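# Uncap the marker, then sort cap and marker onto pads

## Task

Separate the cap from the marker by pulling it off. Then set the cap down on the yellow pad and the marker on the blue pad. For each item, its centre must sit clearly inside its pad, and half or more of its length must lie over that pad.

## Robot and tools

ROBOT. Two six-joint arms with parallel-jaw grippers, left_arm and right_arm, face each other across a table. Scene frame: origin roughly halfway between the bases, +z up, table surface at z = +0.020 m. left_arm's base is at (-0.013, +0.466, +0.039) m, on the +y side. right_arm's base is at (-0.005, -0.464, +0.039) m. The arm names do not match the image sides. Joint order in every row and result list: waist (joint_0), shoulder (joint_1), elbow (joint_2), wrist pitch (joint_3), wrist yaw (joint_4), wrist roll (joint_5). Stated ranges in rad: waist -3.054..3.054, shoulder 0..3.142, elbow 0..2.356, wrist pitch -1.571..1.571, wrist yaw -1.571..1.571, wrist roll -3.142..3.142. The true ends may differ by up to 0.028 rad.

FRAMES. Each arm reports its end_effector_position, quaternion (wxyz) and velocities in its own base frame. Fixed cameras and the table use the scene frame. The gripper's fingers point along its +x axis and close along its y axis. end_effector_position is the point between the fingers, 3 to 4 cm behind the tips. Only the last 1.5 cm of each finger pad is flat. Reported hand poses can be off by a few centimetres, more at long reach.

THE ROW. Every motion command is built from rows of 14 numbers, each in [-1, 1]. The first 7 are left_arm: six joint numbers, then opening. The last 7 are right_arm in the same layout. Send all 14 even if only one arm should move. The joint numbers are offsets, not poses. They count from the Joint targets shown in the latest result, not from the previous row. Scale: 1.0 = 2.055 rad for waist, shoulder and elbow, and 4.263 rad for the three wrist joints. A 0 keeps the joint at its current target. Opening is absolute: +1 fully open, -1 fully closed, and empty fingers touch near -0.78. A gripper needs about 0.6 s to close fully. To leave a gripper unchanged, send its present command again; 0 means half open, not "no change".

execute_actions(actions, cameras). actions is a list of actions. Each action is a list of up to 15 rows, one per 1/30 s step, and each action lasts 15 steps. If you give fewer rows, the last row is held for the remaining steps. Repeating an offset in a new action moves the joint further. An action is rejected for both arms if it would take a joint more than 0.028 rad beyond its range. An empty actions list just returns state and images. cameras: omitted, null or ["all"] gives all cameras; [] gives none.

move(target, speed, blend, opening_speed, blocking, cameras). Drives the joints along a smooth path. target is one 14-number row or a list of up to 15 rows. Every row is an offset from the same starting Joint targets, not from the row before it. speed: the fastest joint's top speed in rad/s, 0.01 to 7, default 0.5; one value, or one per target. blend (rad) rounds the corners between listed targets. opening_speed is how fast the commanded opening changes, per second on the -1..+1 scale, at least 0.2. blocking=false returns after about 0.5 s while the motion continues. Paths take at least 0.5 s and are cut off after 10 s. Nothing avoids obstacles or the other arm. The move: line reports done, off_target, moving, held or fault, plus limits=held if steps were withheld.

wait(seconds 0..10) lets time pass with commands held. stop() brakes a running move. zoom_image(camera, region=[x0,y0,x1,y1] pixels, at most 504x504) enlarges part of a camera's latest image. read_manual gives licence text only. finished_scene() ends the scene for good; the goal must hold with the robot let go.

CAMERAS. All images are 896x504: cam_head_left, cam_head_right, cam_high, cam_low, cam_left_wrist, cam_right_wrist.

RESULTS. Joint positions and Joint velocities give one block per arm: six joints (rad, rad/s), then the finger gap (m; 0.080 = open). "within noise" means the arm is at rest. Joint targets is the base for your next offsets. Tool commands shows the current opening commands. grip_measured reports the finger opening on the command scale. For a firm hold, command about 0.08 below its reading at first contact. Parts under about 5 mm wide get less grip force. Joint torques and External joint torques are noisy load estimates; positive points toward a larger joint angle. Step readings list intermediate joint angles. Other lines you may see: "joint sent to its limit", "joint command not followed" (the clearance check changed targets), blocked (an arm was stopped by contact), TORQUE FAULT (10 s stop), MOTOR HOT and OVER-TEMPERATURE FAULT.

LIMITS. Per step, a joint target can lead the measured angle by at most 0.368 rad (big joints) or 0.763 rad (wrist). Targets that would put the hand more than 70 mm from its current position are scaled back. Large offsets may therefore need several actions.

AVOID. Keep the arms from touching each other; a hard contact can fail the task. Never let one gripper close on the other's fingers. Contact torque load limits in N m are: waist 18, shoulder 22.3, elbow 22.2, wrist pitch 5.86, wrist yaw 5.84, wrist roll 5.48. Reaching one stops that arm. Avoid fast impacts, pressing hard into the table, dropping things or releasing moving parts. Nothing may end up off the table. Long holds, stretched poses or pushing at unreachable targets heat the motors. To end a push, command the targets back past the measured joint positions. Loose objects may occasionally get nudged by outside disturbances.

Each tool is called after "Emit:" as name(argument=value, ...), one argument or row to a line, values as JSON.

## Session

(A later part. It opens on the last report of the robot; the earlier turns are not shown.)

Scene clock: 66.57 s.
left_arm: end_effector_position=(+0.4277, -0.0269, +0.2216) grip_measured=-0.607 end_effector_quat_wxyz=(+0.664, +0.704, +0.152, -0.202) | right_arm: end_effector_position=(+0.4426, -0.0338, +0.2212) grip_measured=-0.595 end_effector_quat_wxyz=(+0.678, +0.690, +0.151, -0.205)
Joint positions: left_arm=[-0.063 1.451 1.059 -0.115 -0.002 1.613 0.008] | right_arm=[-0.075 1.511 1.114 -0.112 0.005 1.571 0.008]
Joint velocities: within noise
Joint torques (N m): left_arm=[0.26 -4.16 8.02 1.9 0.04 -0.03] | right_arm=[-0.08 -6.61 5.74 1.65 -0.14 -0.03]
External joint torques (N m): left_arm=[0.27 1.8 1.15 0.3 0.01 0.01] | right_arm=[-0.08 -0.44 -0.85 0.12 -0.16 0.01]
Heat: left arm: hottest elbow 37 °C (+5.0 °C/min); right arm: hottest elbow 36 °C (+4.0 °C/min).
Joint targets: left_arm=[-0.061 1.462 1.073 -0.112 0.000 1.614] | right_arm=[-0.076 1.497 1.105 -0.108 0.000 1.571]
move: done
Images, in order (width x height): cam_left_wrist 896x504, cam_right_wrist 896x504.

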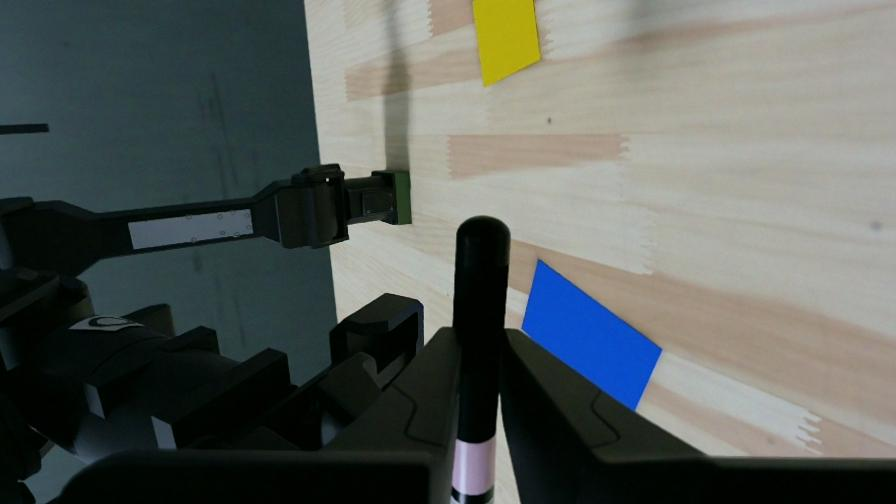

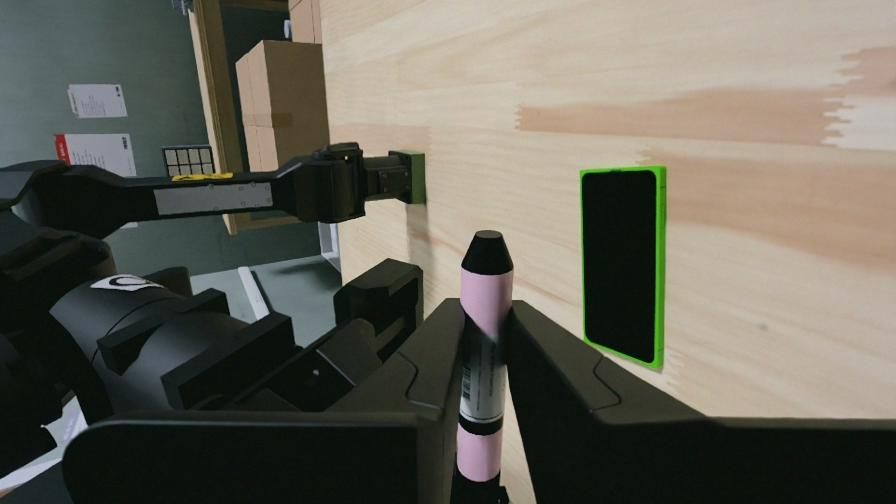

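Emit:
move(
  target=[-0.0584,0,0,0,0,0,-1,-0.0584,0,0,0,0,0,-1],
  speed=0.25,
)

Scene clock: 68.47 s.
left_arm: end_effector_position=(+0.4268, -0.0389, +0.2222) grip_measured=-0.607 end_effector_quat_wxyz=(+0.655, +0.713, +0.154, -0.198) | right_arm: end_effector_position=(+0.4412, -0.0476, +0.2213) grip_measured=-0.595 end_effector_quat_wxyz=(+0.668, +0.700, +0.153, -0.202)
Joint positions: left_arm=[-0.111 1.451 1.06 -0.114 -0.057 1.613 0.008] | right_arm=[-0.125 1.511 1.114 -0.112 -0.053 1.571 0.008]
Joint velocities: within noise
Joint torques (N m): left_arm=[-6.32 -4.16 7.9 1.87 1.92 -0.03] | right_arm=[-6.9 -6.6 5.76 1.65 1.98 -0.04]
External joint torques (N m): left_arm=[-6.32 1.73 1.09 0.29 1.91 0.02] | right_arm=[-6.89 -0.39 -0.9 0.09 1.97 0]
Heat: left arm: hottest elbow 37 °C (+5.0 °C/min); right arm: hottest elbow 36 °C (+4.0 °C/min).
Joint targets: left_arm=[-0.181 1.462 1.073 -0.112 0.000 1.614] | right_arm=[-0.196 1.497 1.105 -0.108 0.000 1.571]
move: off_target (left_arm, right_arm); left_arm: the waist is farthest, 0.070 rad from its target; right_arm: the waist is farthest, 0.071 rad from its target

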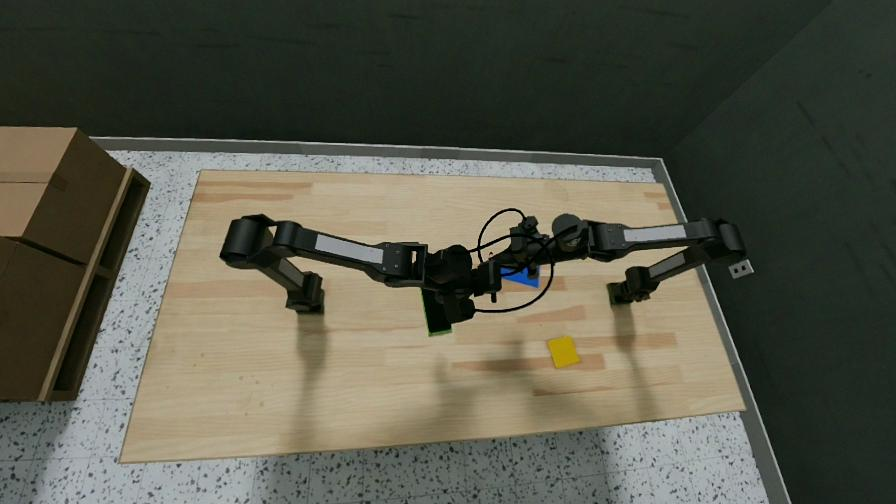

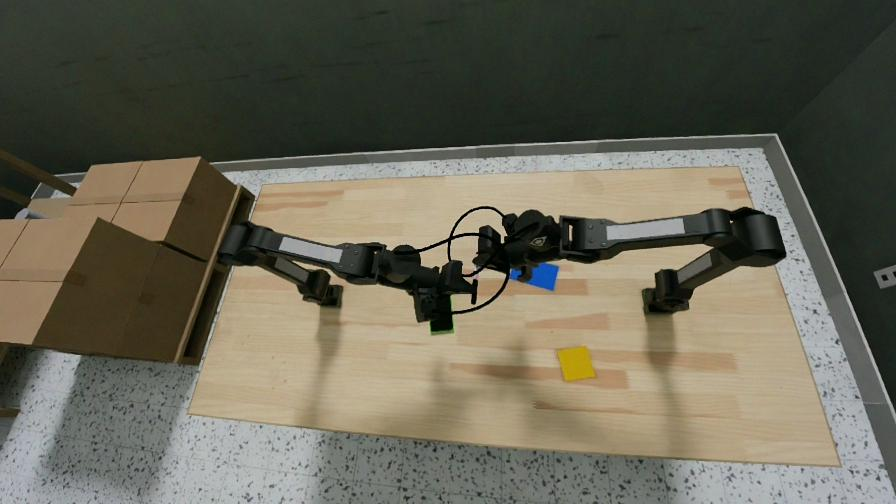

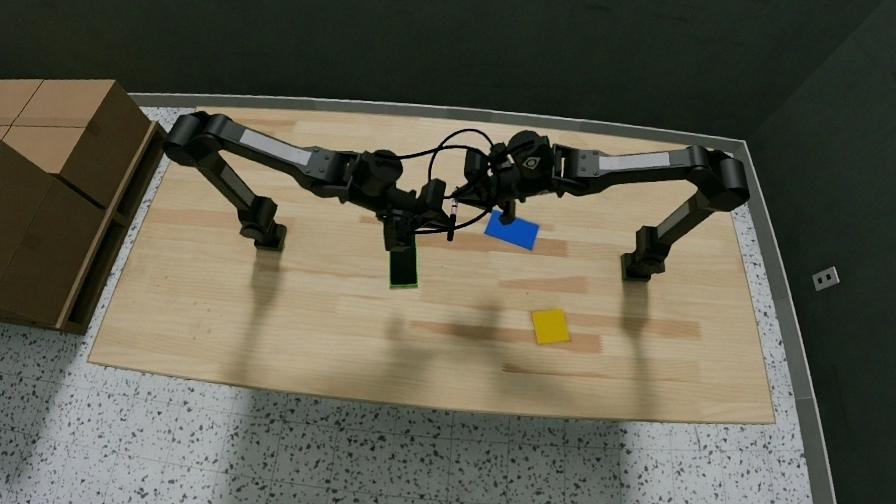

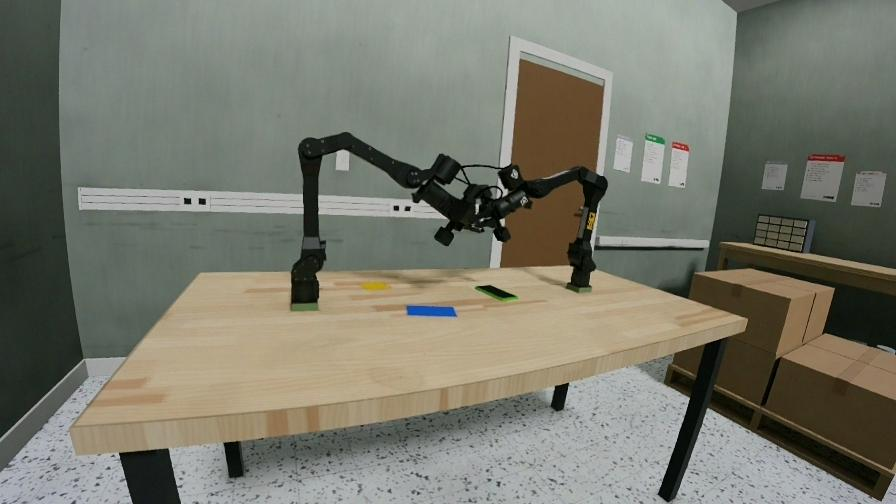

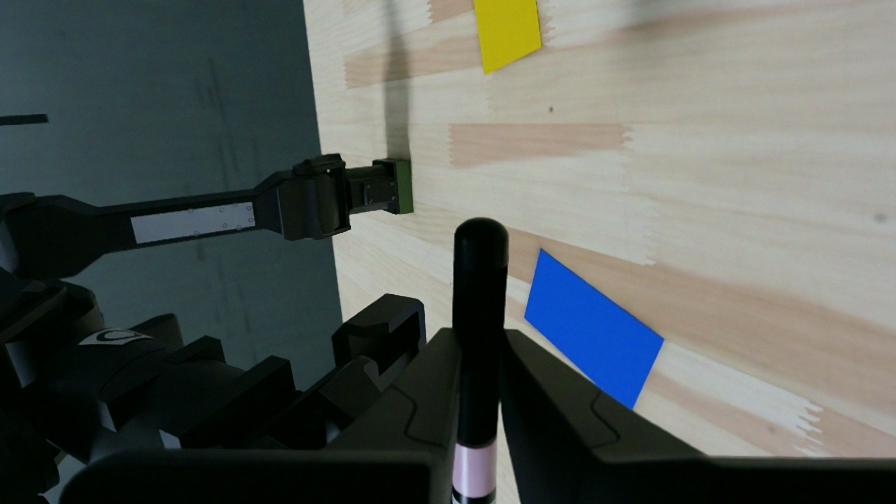

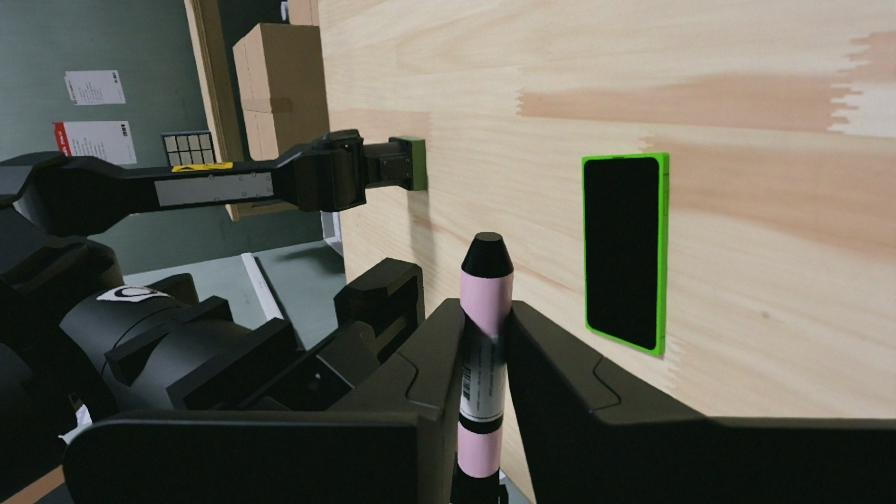

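Emit:
move(
  target=[-0.034,0,0,0,0,0,-1,-0.034,0,0,0,0,0,-1],
  speed=0.2,
  cameras=["cam_left_wrist","cam_right_wrist"],
)

Scene clock: 71.30 s.
left_arm: end_effector_position=(+0.4158, -0.1058, +0.2217) grip_measured=-0.607 end_effector_quat_wxyz=(+0.642, +0.715, +0.085, -0.263) | right_arm: end_effector_position=(+0.4284, -0.1160, +0.2213) grip_measured=-0.595 end_effector_quat_wxyz=(+0.655, +0.702, +0.086, -0.267)
Joint positions: left_arm=[-0.249 1.452 1.06 -0.114 0.001 1.613 0.008] | right_arm=[-0.264 1.511 1.114 -0.112 0.002 1.571 0.008]
Joint velocities: within noise
Joint torques (N m): left_arm=[-0.25 -4.36 7.87 1.82 -0.02 -0.04] | right_arm=[-0.16 -6.57 5.78 1.64 -0.04 -0.04]
External joint torques (N m): left_arm=[-0.23 1.57 1.07 0.25 -0.05 0] | right_arm=[-0.15 -0.33 -0.87 0.08 -0.07 0]
Heat: left arm: hottest elbow 38 °C (+5.1 °C/min); right arm: hottest elbow 36 °C (+4.0 °C/min).
Joint targets: left_arm=[-0.251 1.462 1.073 -0.112 0.000 1.614] | right_arm=[-0.266 1.497 1.105 -0.108 0.000 1.571]
move: done
Images, in order (width x height): cam_left_wrist 896x504, cam_right_wrist 896x504.

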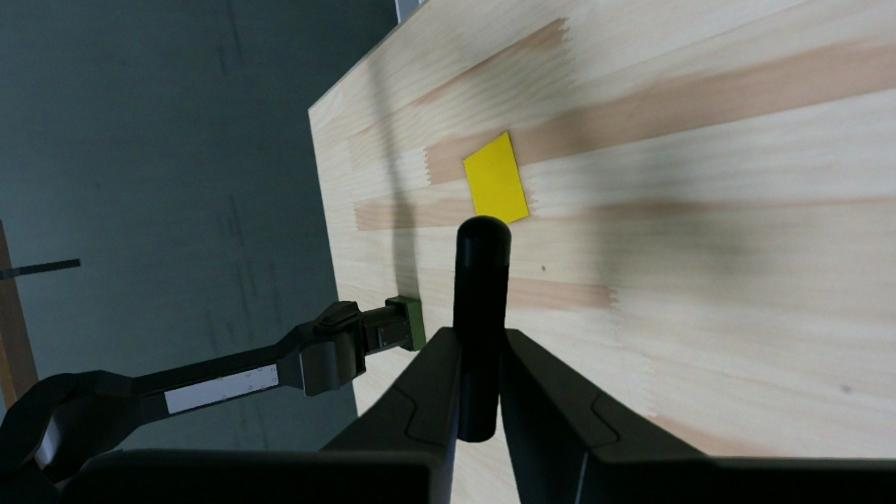

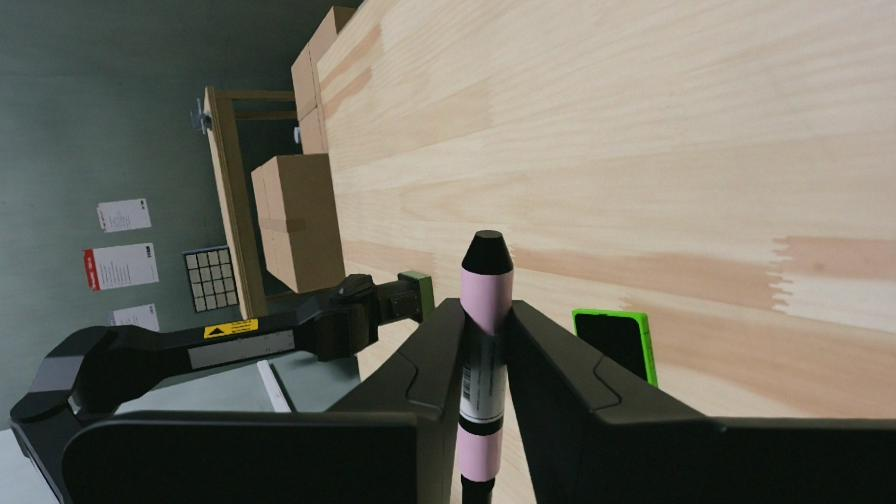

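Emit:
move(
  target=[0.0078,0.4939,0.5732,-0.2892,0,-0.0101,-1,-0.0092,0.1790,0.2177,-0.2698,0,-0.3615,-1],
  speed=0.7,
)

Scene clock: 86.30 s.
left_arm: end_effector_position=(+0.4655, -0.1126, +0.0562) grip_measured=-0.607 end_effector_quat_wxyz=(+0.439, +0.558, +0.435, -0.555) | right_arm: end_effector_position=(+0.3304, -0.0960, +0.1182) grip_measured=-0.595 end_effector_quat_wxyz=(+0.696, +0.110, +0.701, -0.111)
Joint positions: left_arm=[-0.237 2.461 2.239 -1.342 0.001 1.573 0.008] | right_arm=[-0.282 1.856 1.534 -1.256 0.002 0.032 0.008]
Joint velocities: within noise
Joint torques (N m): left_arm=[0.16 -8.77 6.56 0.13 0 -0.1] | right_arm=[-0.27 -5.37 7.22 0.2 -0.07 -0.07]
External joint torques (N m): left_arm=[0.16 2.67 0.95 -0.17 -0.05 -0.1] | right_arm=[-0.31 2.07 1.83 -0.11 -0.06 -0.07]
Heat: left arm: hottest elbow 39 °C (+4.0 °C/min); right arm: hottest elbow 37 °C (+3.0 °C/min).
Joint targets: left_arm=[-0.235 2.477 2.251 -1.345 0.000 1.571] | right_arm=[-0.285 1.865 1.552 -1.258 0.000 0.030]
move: done

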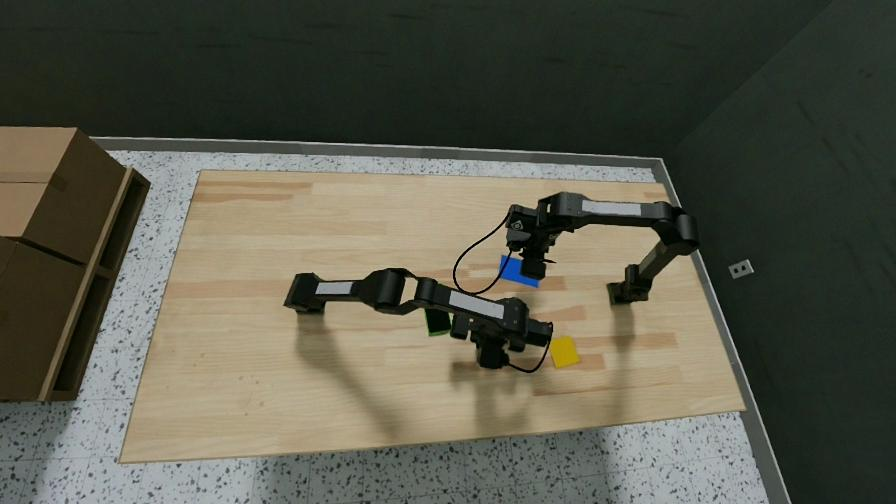

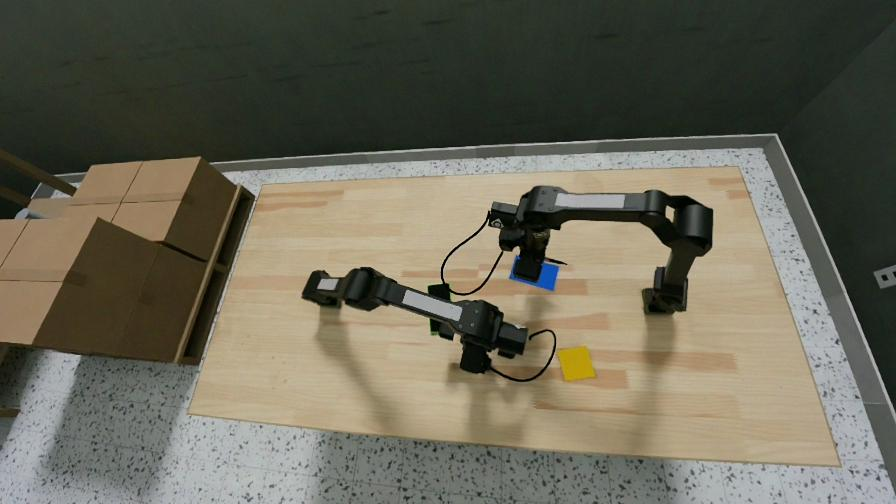

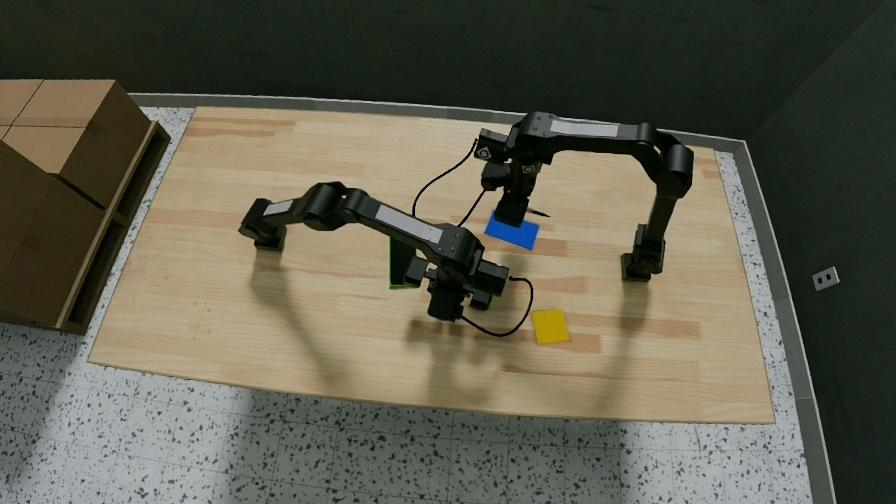

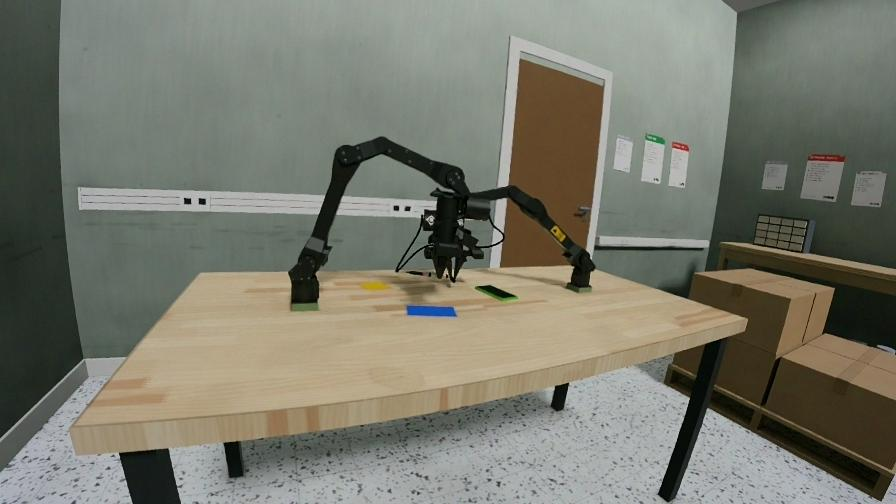

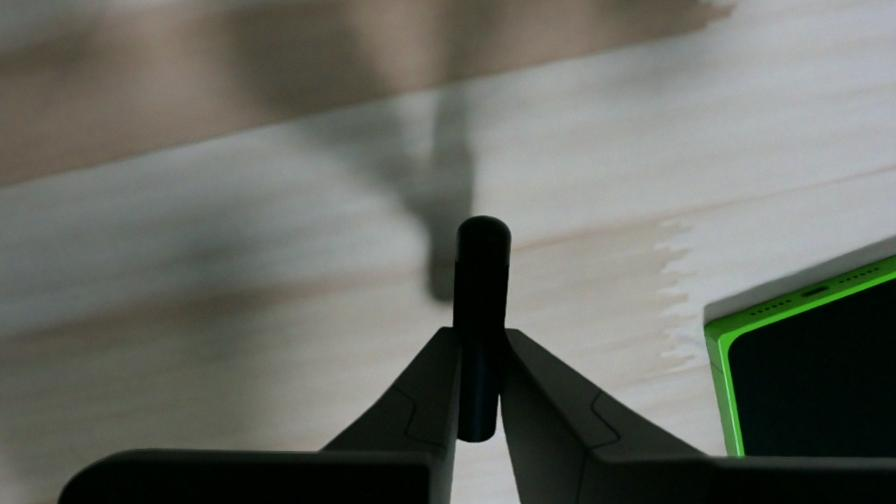

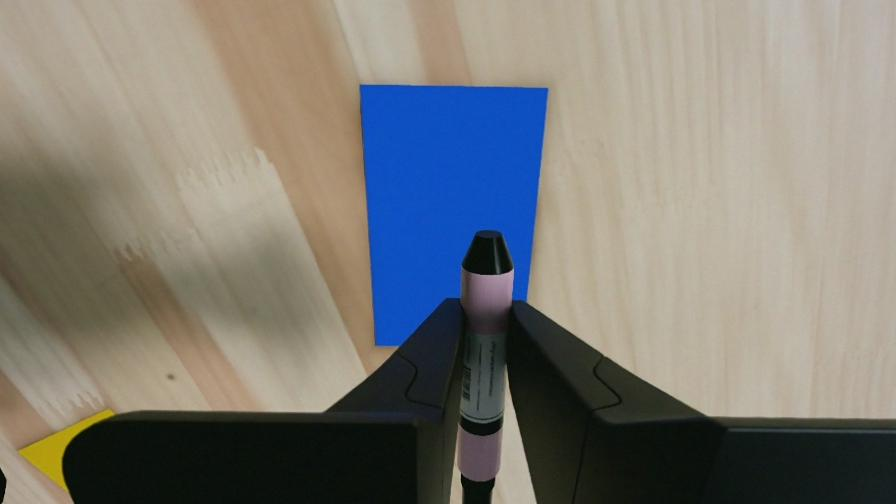

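Emit:
move(
  target=[0,0.0029,-0.0467,0.0240,0,0,-1,0.0078,0.0856,-0.0705,0.0753,0,0.0038,-1],
  speed=0.3,
)

Emit:
zoom_image(
  camera="cam_low",
  region=[380, 240, 540, 330],
)

Scene clock: 93.00 s.
left_arm: end_effector_position=(+0.4701, -0.1134, +0.0368) grip_measured=-0.607 end_effector_quat_wxyz=(+0.444, +0.562, +0.429, -0.550) | right_arm: end_effector_position=(+0.3616, -0.1011, +0.0288) grip_measured=-0.595 end_effector_quat_wxyz=(+0.703, +0.109, +0.693, -0.112)
Joint positions: left_arm=[-0.237 2.464 2.168 -1.247 0 1.573 0.008] | right_arm=[-0.272 2.033 1.416 -0.939 0.002 0.043 0.008]
Joint velocities: within noise
Joint torques (N m): left_arm=[0.2 -8.57 3.74 0.66 0 -0.1] | right_arm=[0.35 -6.14 4.42 0.44 -0.07 0.08]
External joint torques (N m): left_arm=[0.2 2.85 -1.88 0.3 -0.05 -0.1] | right_arm=[0.4 2.28 -0.74 0.09 -0.07 0.08]
Heat: left arm: hottest elbow 38 °C (+3.0 °C/min); right arm: hottest elbow 37 °C (+2.0 °C/min).
Joint targets: left_arm=[-0.235 2.483 2.155 -1.243 0.000 1.571] | right_arm=[-0.269 2.040 1.407 -0.937 0.000 0.046]
move: done

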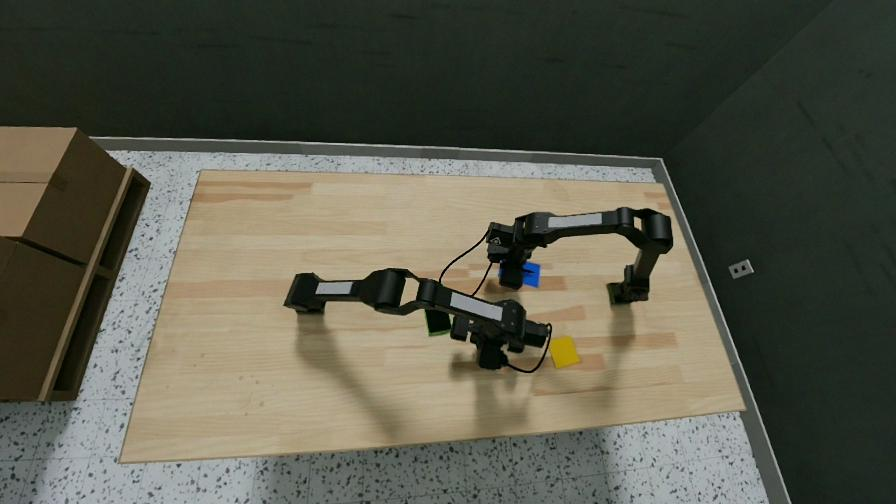

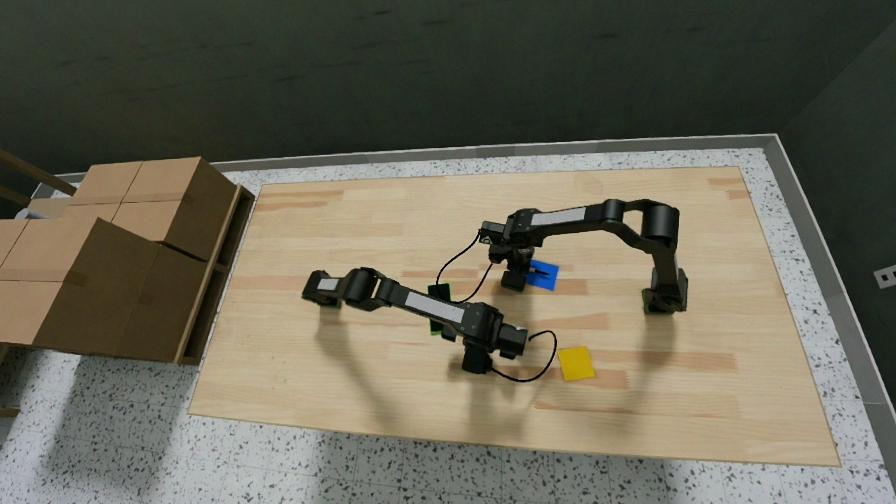

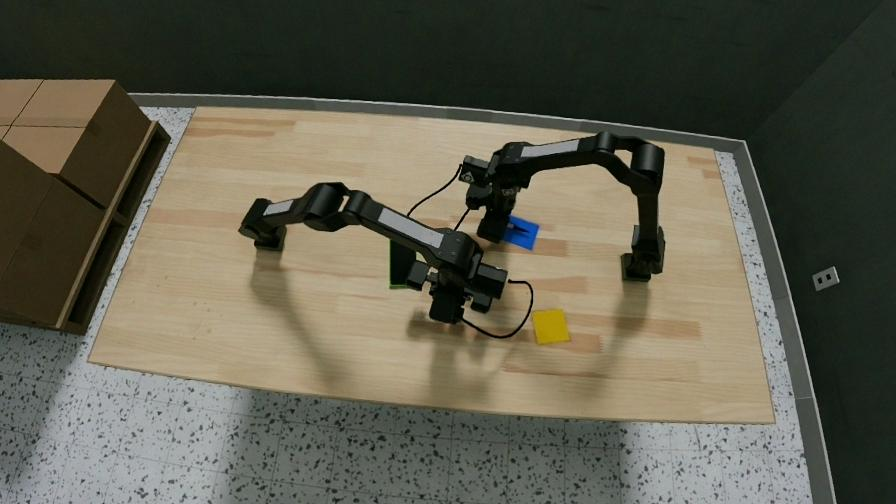

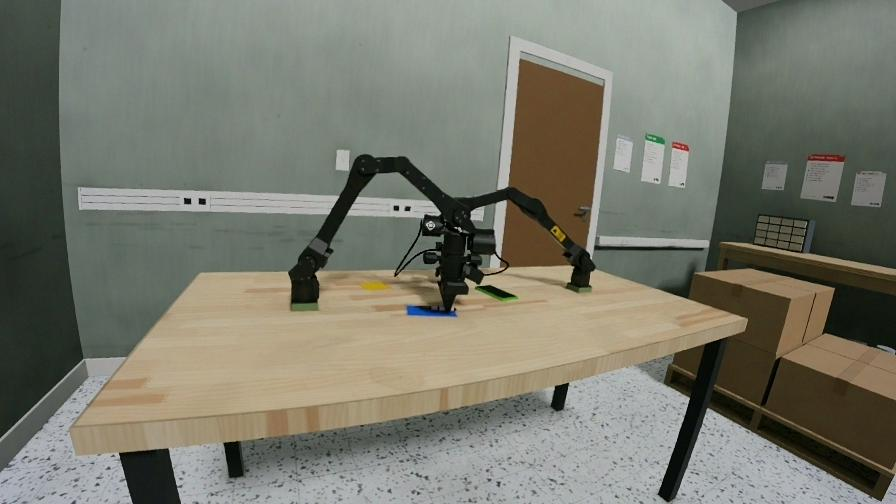

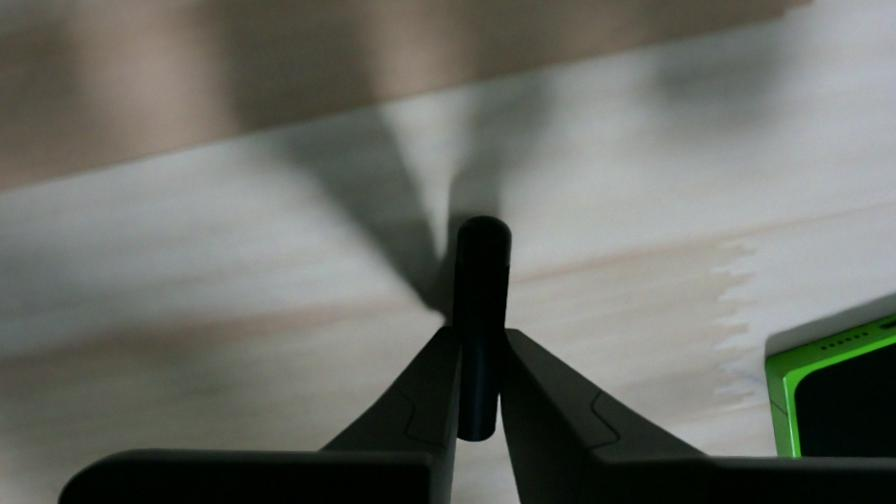

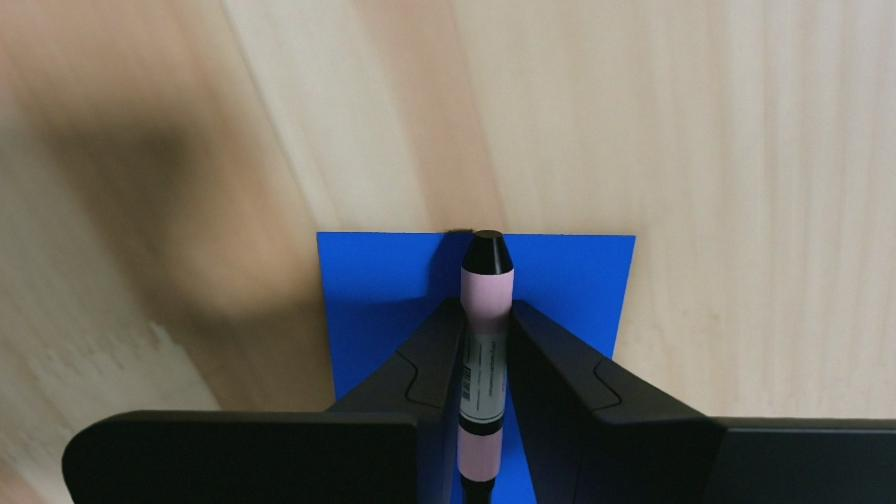

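Scaled by 3.150.

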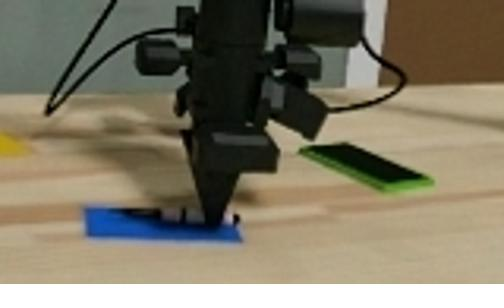

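Emit:
move(
  target=[0,0.0031,-0.0156,0.0090,0,0,-1,0,-0.0093,-0.0254,0.0076,0,0,-1],
  speed=0.1,
)

Emit:
zoom_image(
  camera="cam_low",
  region=[380, 240, 540, 330],
)

Scene clock: 96.97 s.
left_arm: end_effector_position=(+0.4714, -0.1137, +0.0325) grip_measured=-0.607 end_effector_quat_wxyz=(+0.447, +0.564, +0.426, -0.548) | right_arm: end_effector_position=(+0.3587, -0.1003, +0.0246) grip_measured=-0.595 end_effector_quat_wxyz=(+0.707, +0.109, +0.689, -0.113)
Joint positions: left_arm=[-0.237 2.462 2.147 -1.219 0 1.573 0.008] | right_arm=[-0.272 2.02 1.378 -0.903 0.002 0.044 0.008]
Joint velocities: within noise
Joint torques (N m): left_arm=[0.18 -7.72 2.59 1.44 0.01 -0.1] | right_arm=[0.33 -6.69 2.98 0.24 -0.07 0.07]
External joint torques (N m): left_arm=[0.18 4.03 -3.22 1.06 -0.04 -0.1] | right_arm=[0.34 1.48 -2.07 -0.12 -0.07 0.07]
Heat: left arm: hottest elbow 37 °C (+2.0 °C/min); right arm: hottest elbow 37 °C (+3.0 °C/min).
Joint targets: left_arm=[-0.235 2.489 2.123 -1.204 0.000 1.571] | right_arm=[-0.269 2.021 1.355 -0.904 0.000 0.046]
move: done

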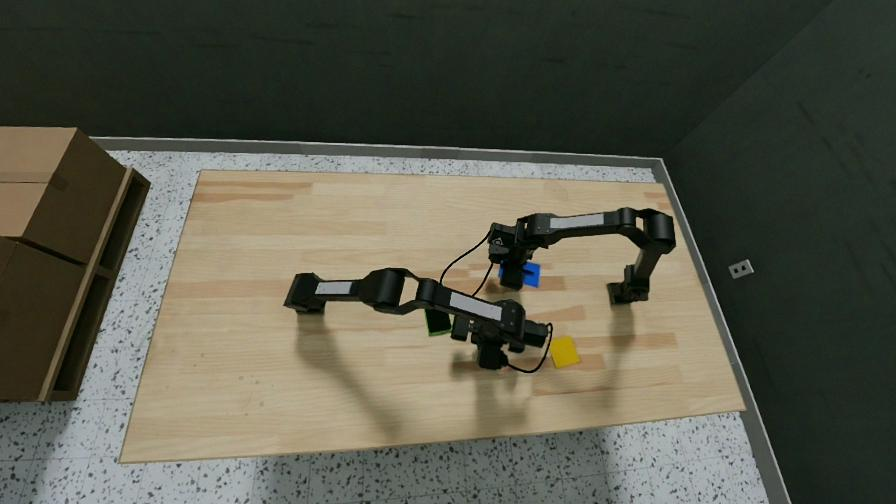

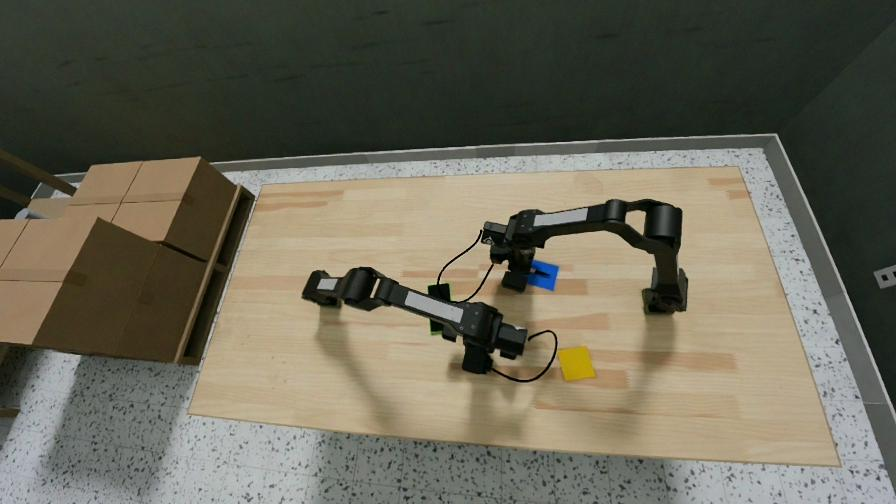

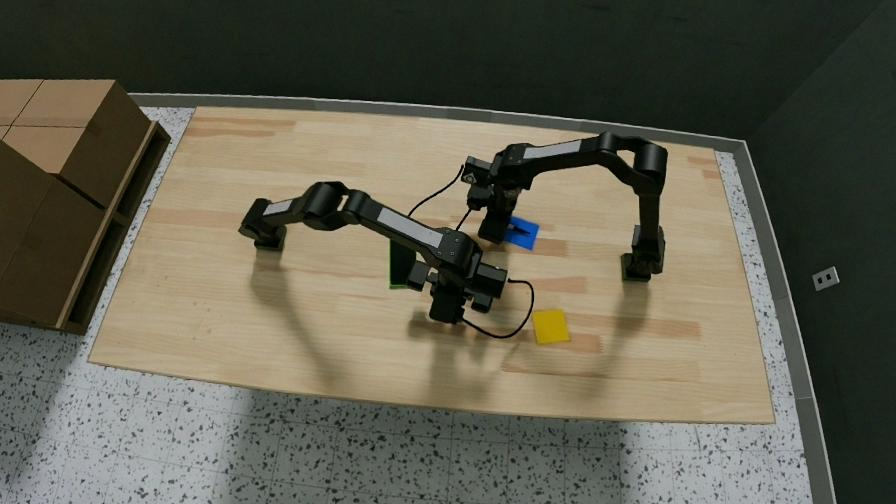

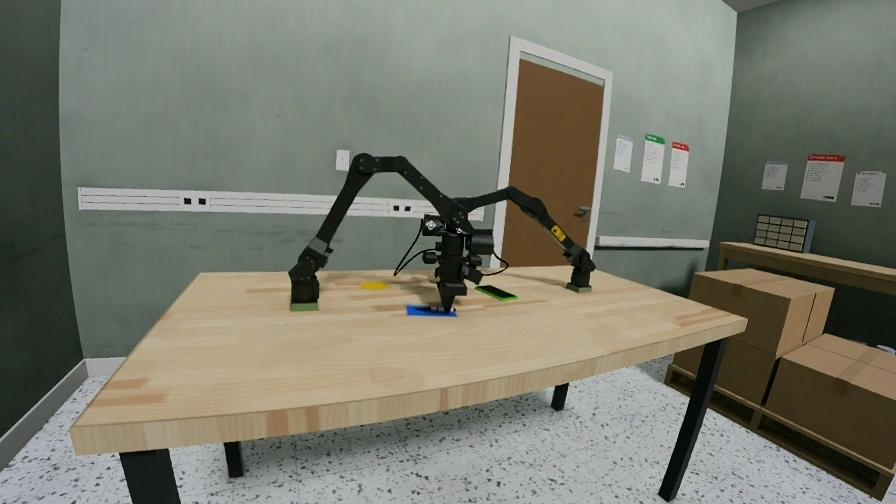

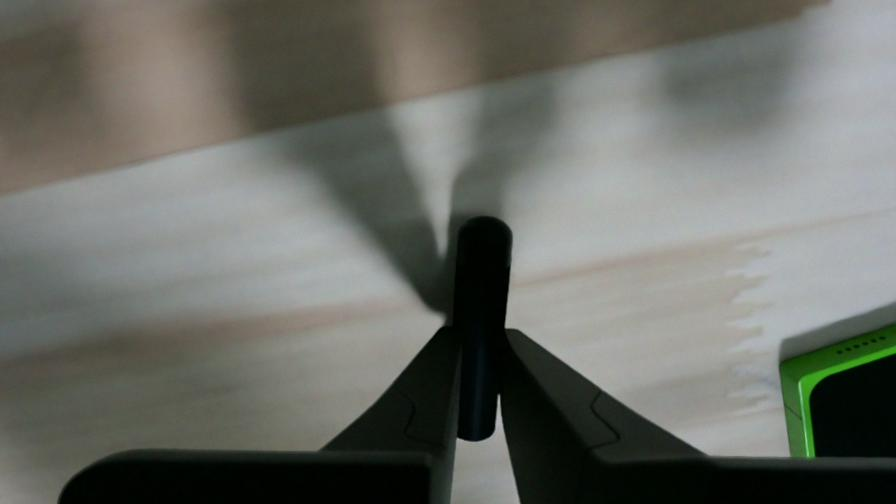

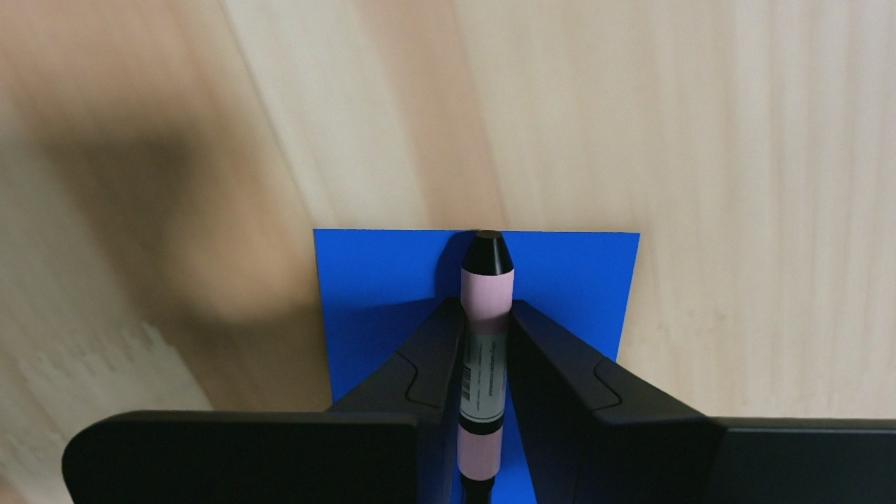

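Scaled by 3.150.

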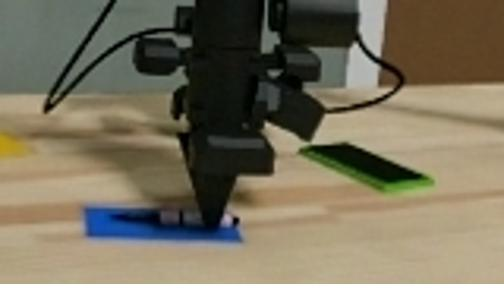

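Emit:
move(
  target=[
    [0,0,0.004,-0.002,0,0,-1,0,0,-0.001,0.0005,0,0,-1],
    [0,0,0.004,-0.002,0,0,-0.3,0,0,-0.001,0.0005,0,0,-0.2],
    [0,-0.0058,0.0623,-0.0331,0,0,-0.3,0,-0.0444,0.1383,-0.0882,0,0,-0.2],
  ],
  speed=0.4,
  opening_speed=0.7,
)

Scene clock: 102.83 s.
left_arm: end_effector_position=(+0.4650, -0.1122, +0.0523) grip_measured=-0.303 end_effector_quat_wxyz=(+0.436, +0.556, +0.437, -0.557) | right_arm: end_effector_position=(+0.3483, -0.0968, +0.1111) grip_measured=-0.204 end_effector_quat_wxyz=(+0.688, +0.109, +0.709, -0.111)
Joint positions: left_arm=[-0.237 2.469 2.239 -1.343 0 1.573 0.021] | right_arm=[-0.268 1.944 1.624 -1.279 0.006 0.044 0.026]
Joint velocities: within noise
Joint torques (N m): left_arm=[0.18 -9.69 6.61 0.1 0 -0.09] | right_arm=[-0.01 -8.07 6.98 0.17 -0.22 0.05]
External joint torques (N m): left_arm=[0.16 1.65 1.1 -0.17 -0.04 -0.09] | right_arm=[0.01 -0.04 1.6 -0.12 -0.23 0.04]
Heat: left arm: hottest elbow 37 °C (+1.0 °C/min); right arm: hottest elbow 37 °C (+3.0 °C/min).
Joint targets: left_arm=[-0.235 2.477 2.251 -1.345 0.000 1.571] | right_arm=[-0.268 1.930 1.639 -1.280 0.000 0.046]
move: done

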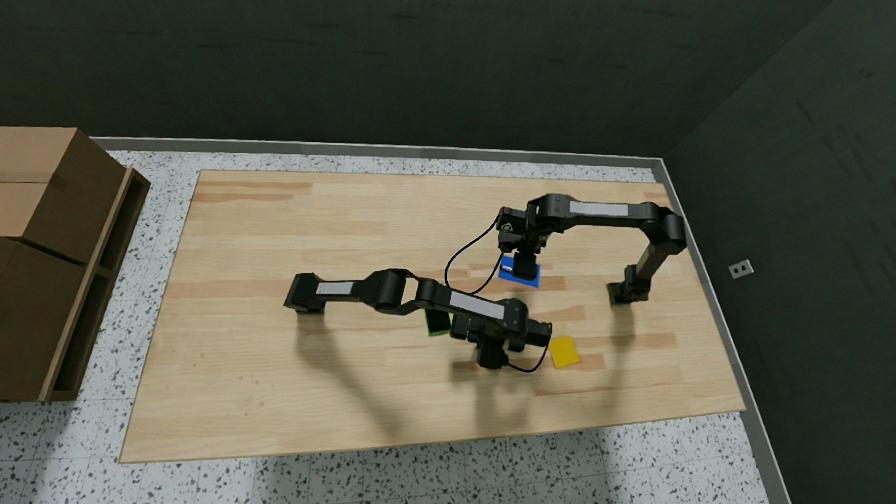

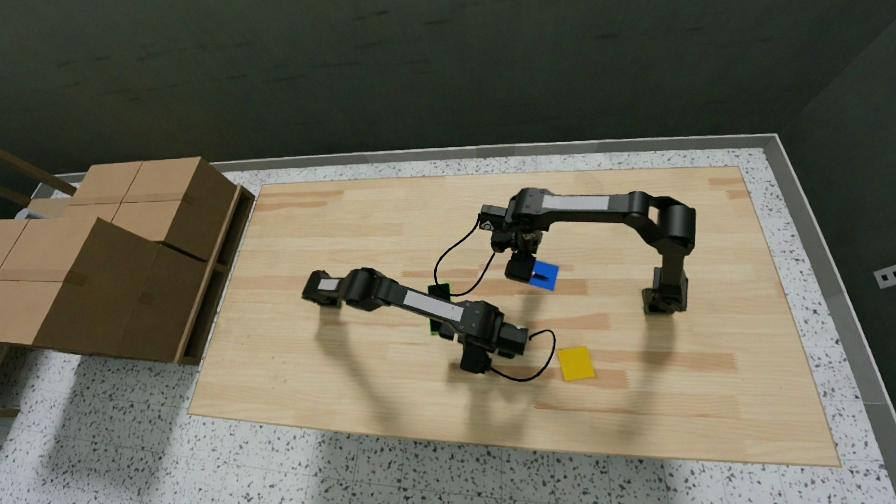

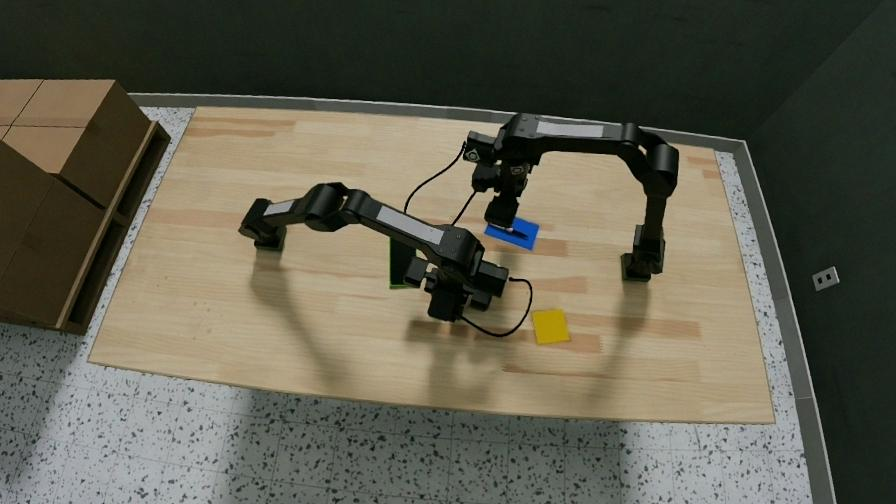

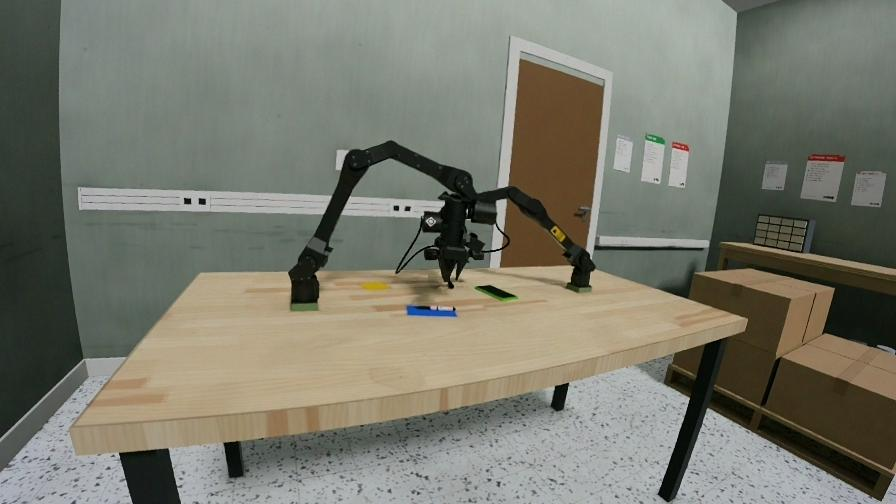

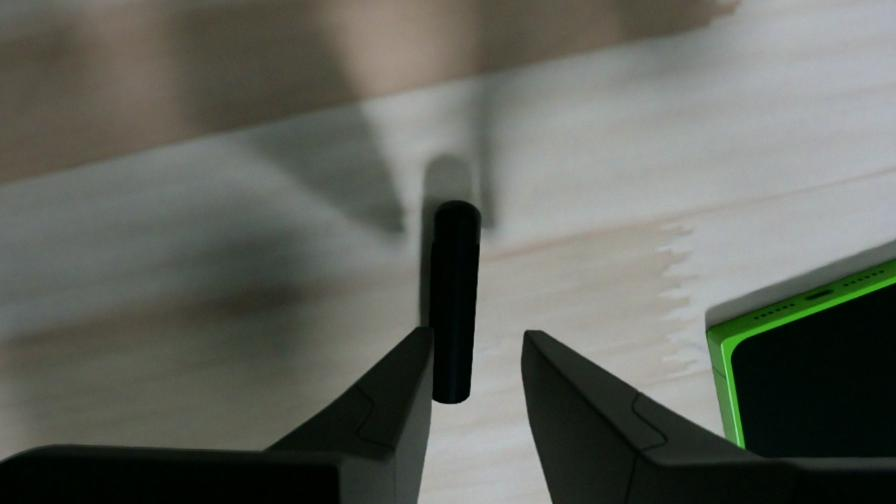

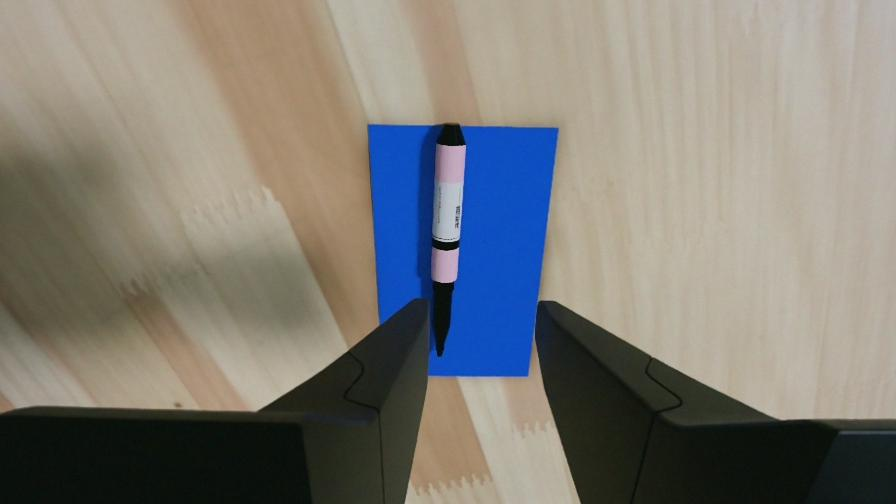

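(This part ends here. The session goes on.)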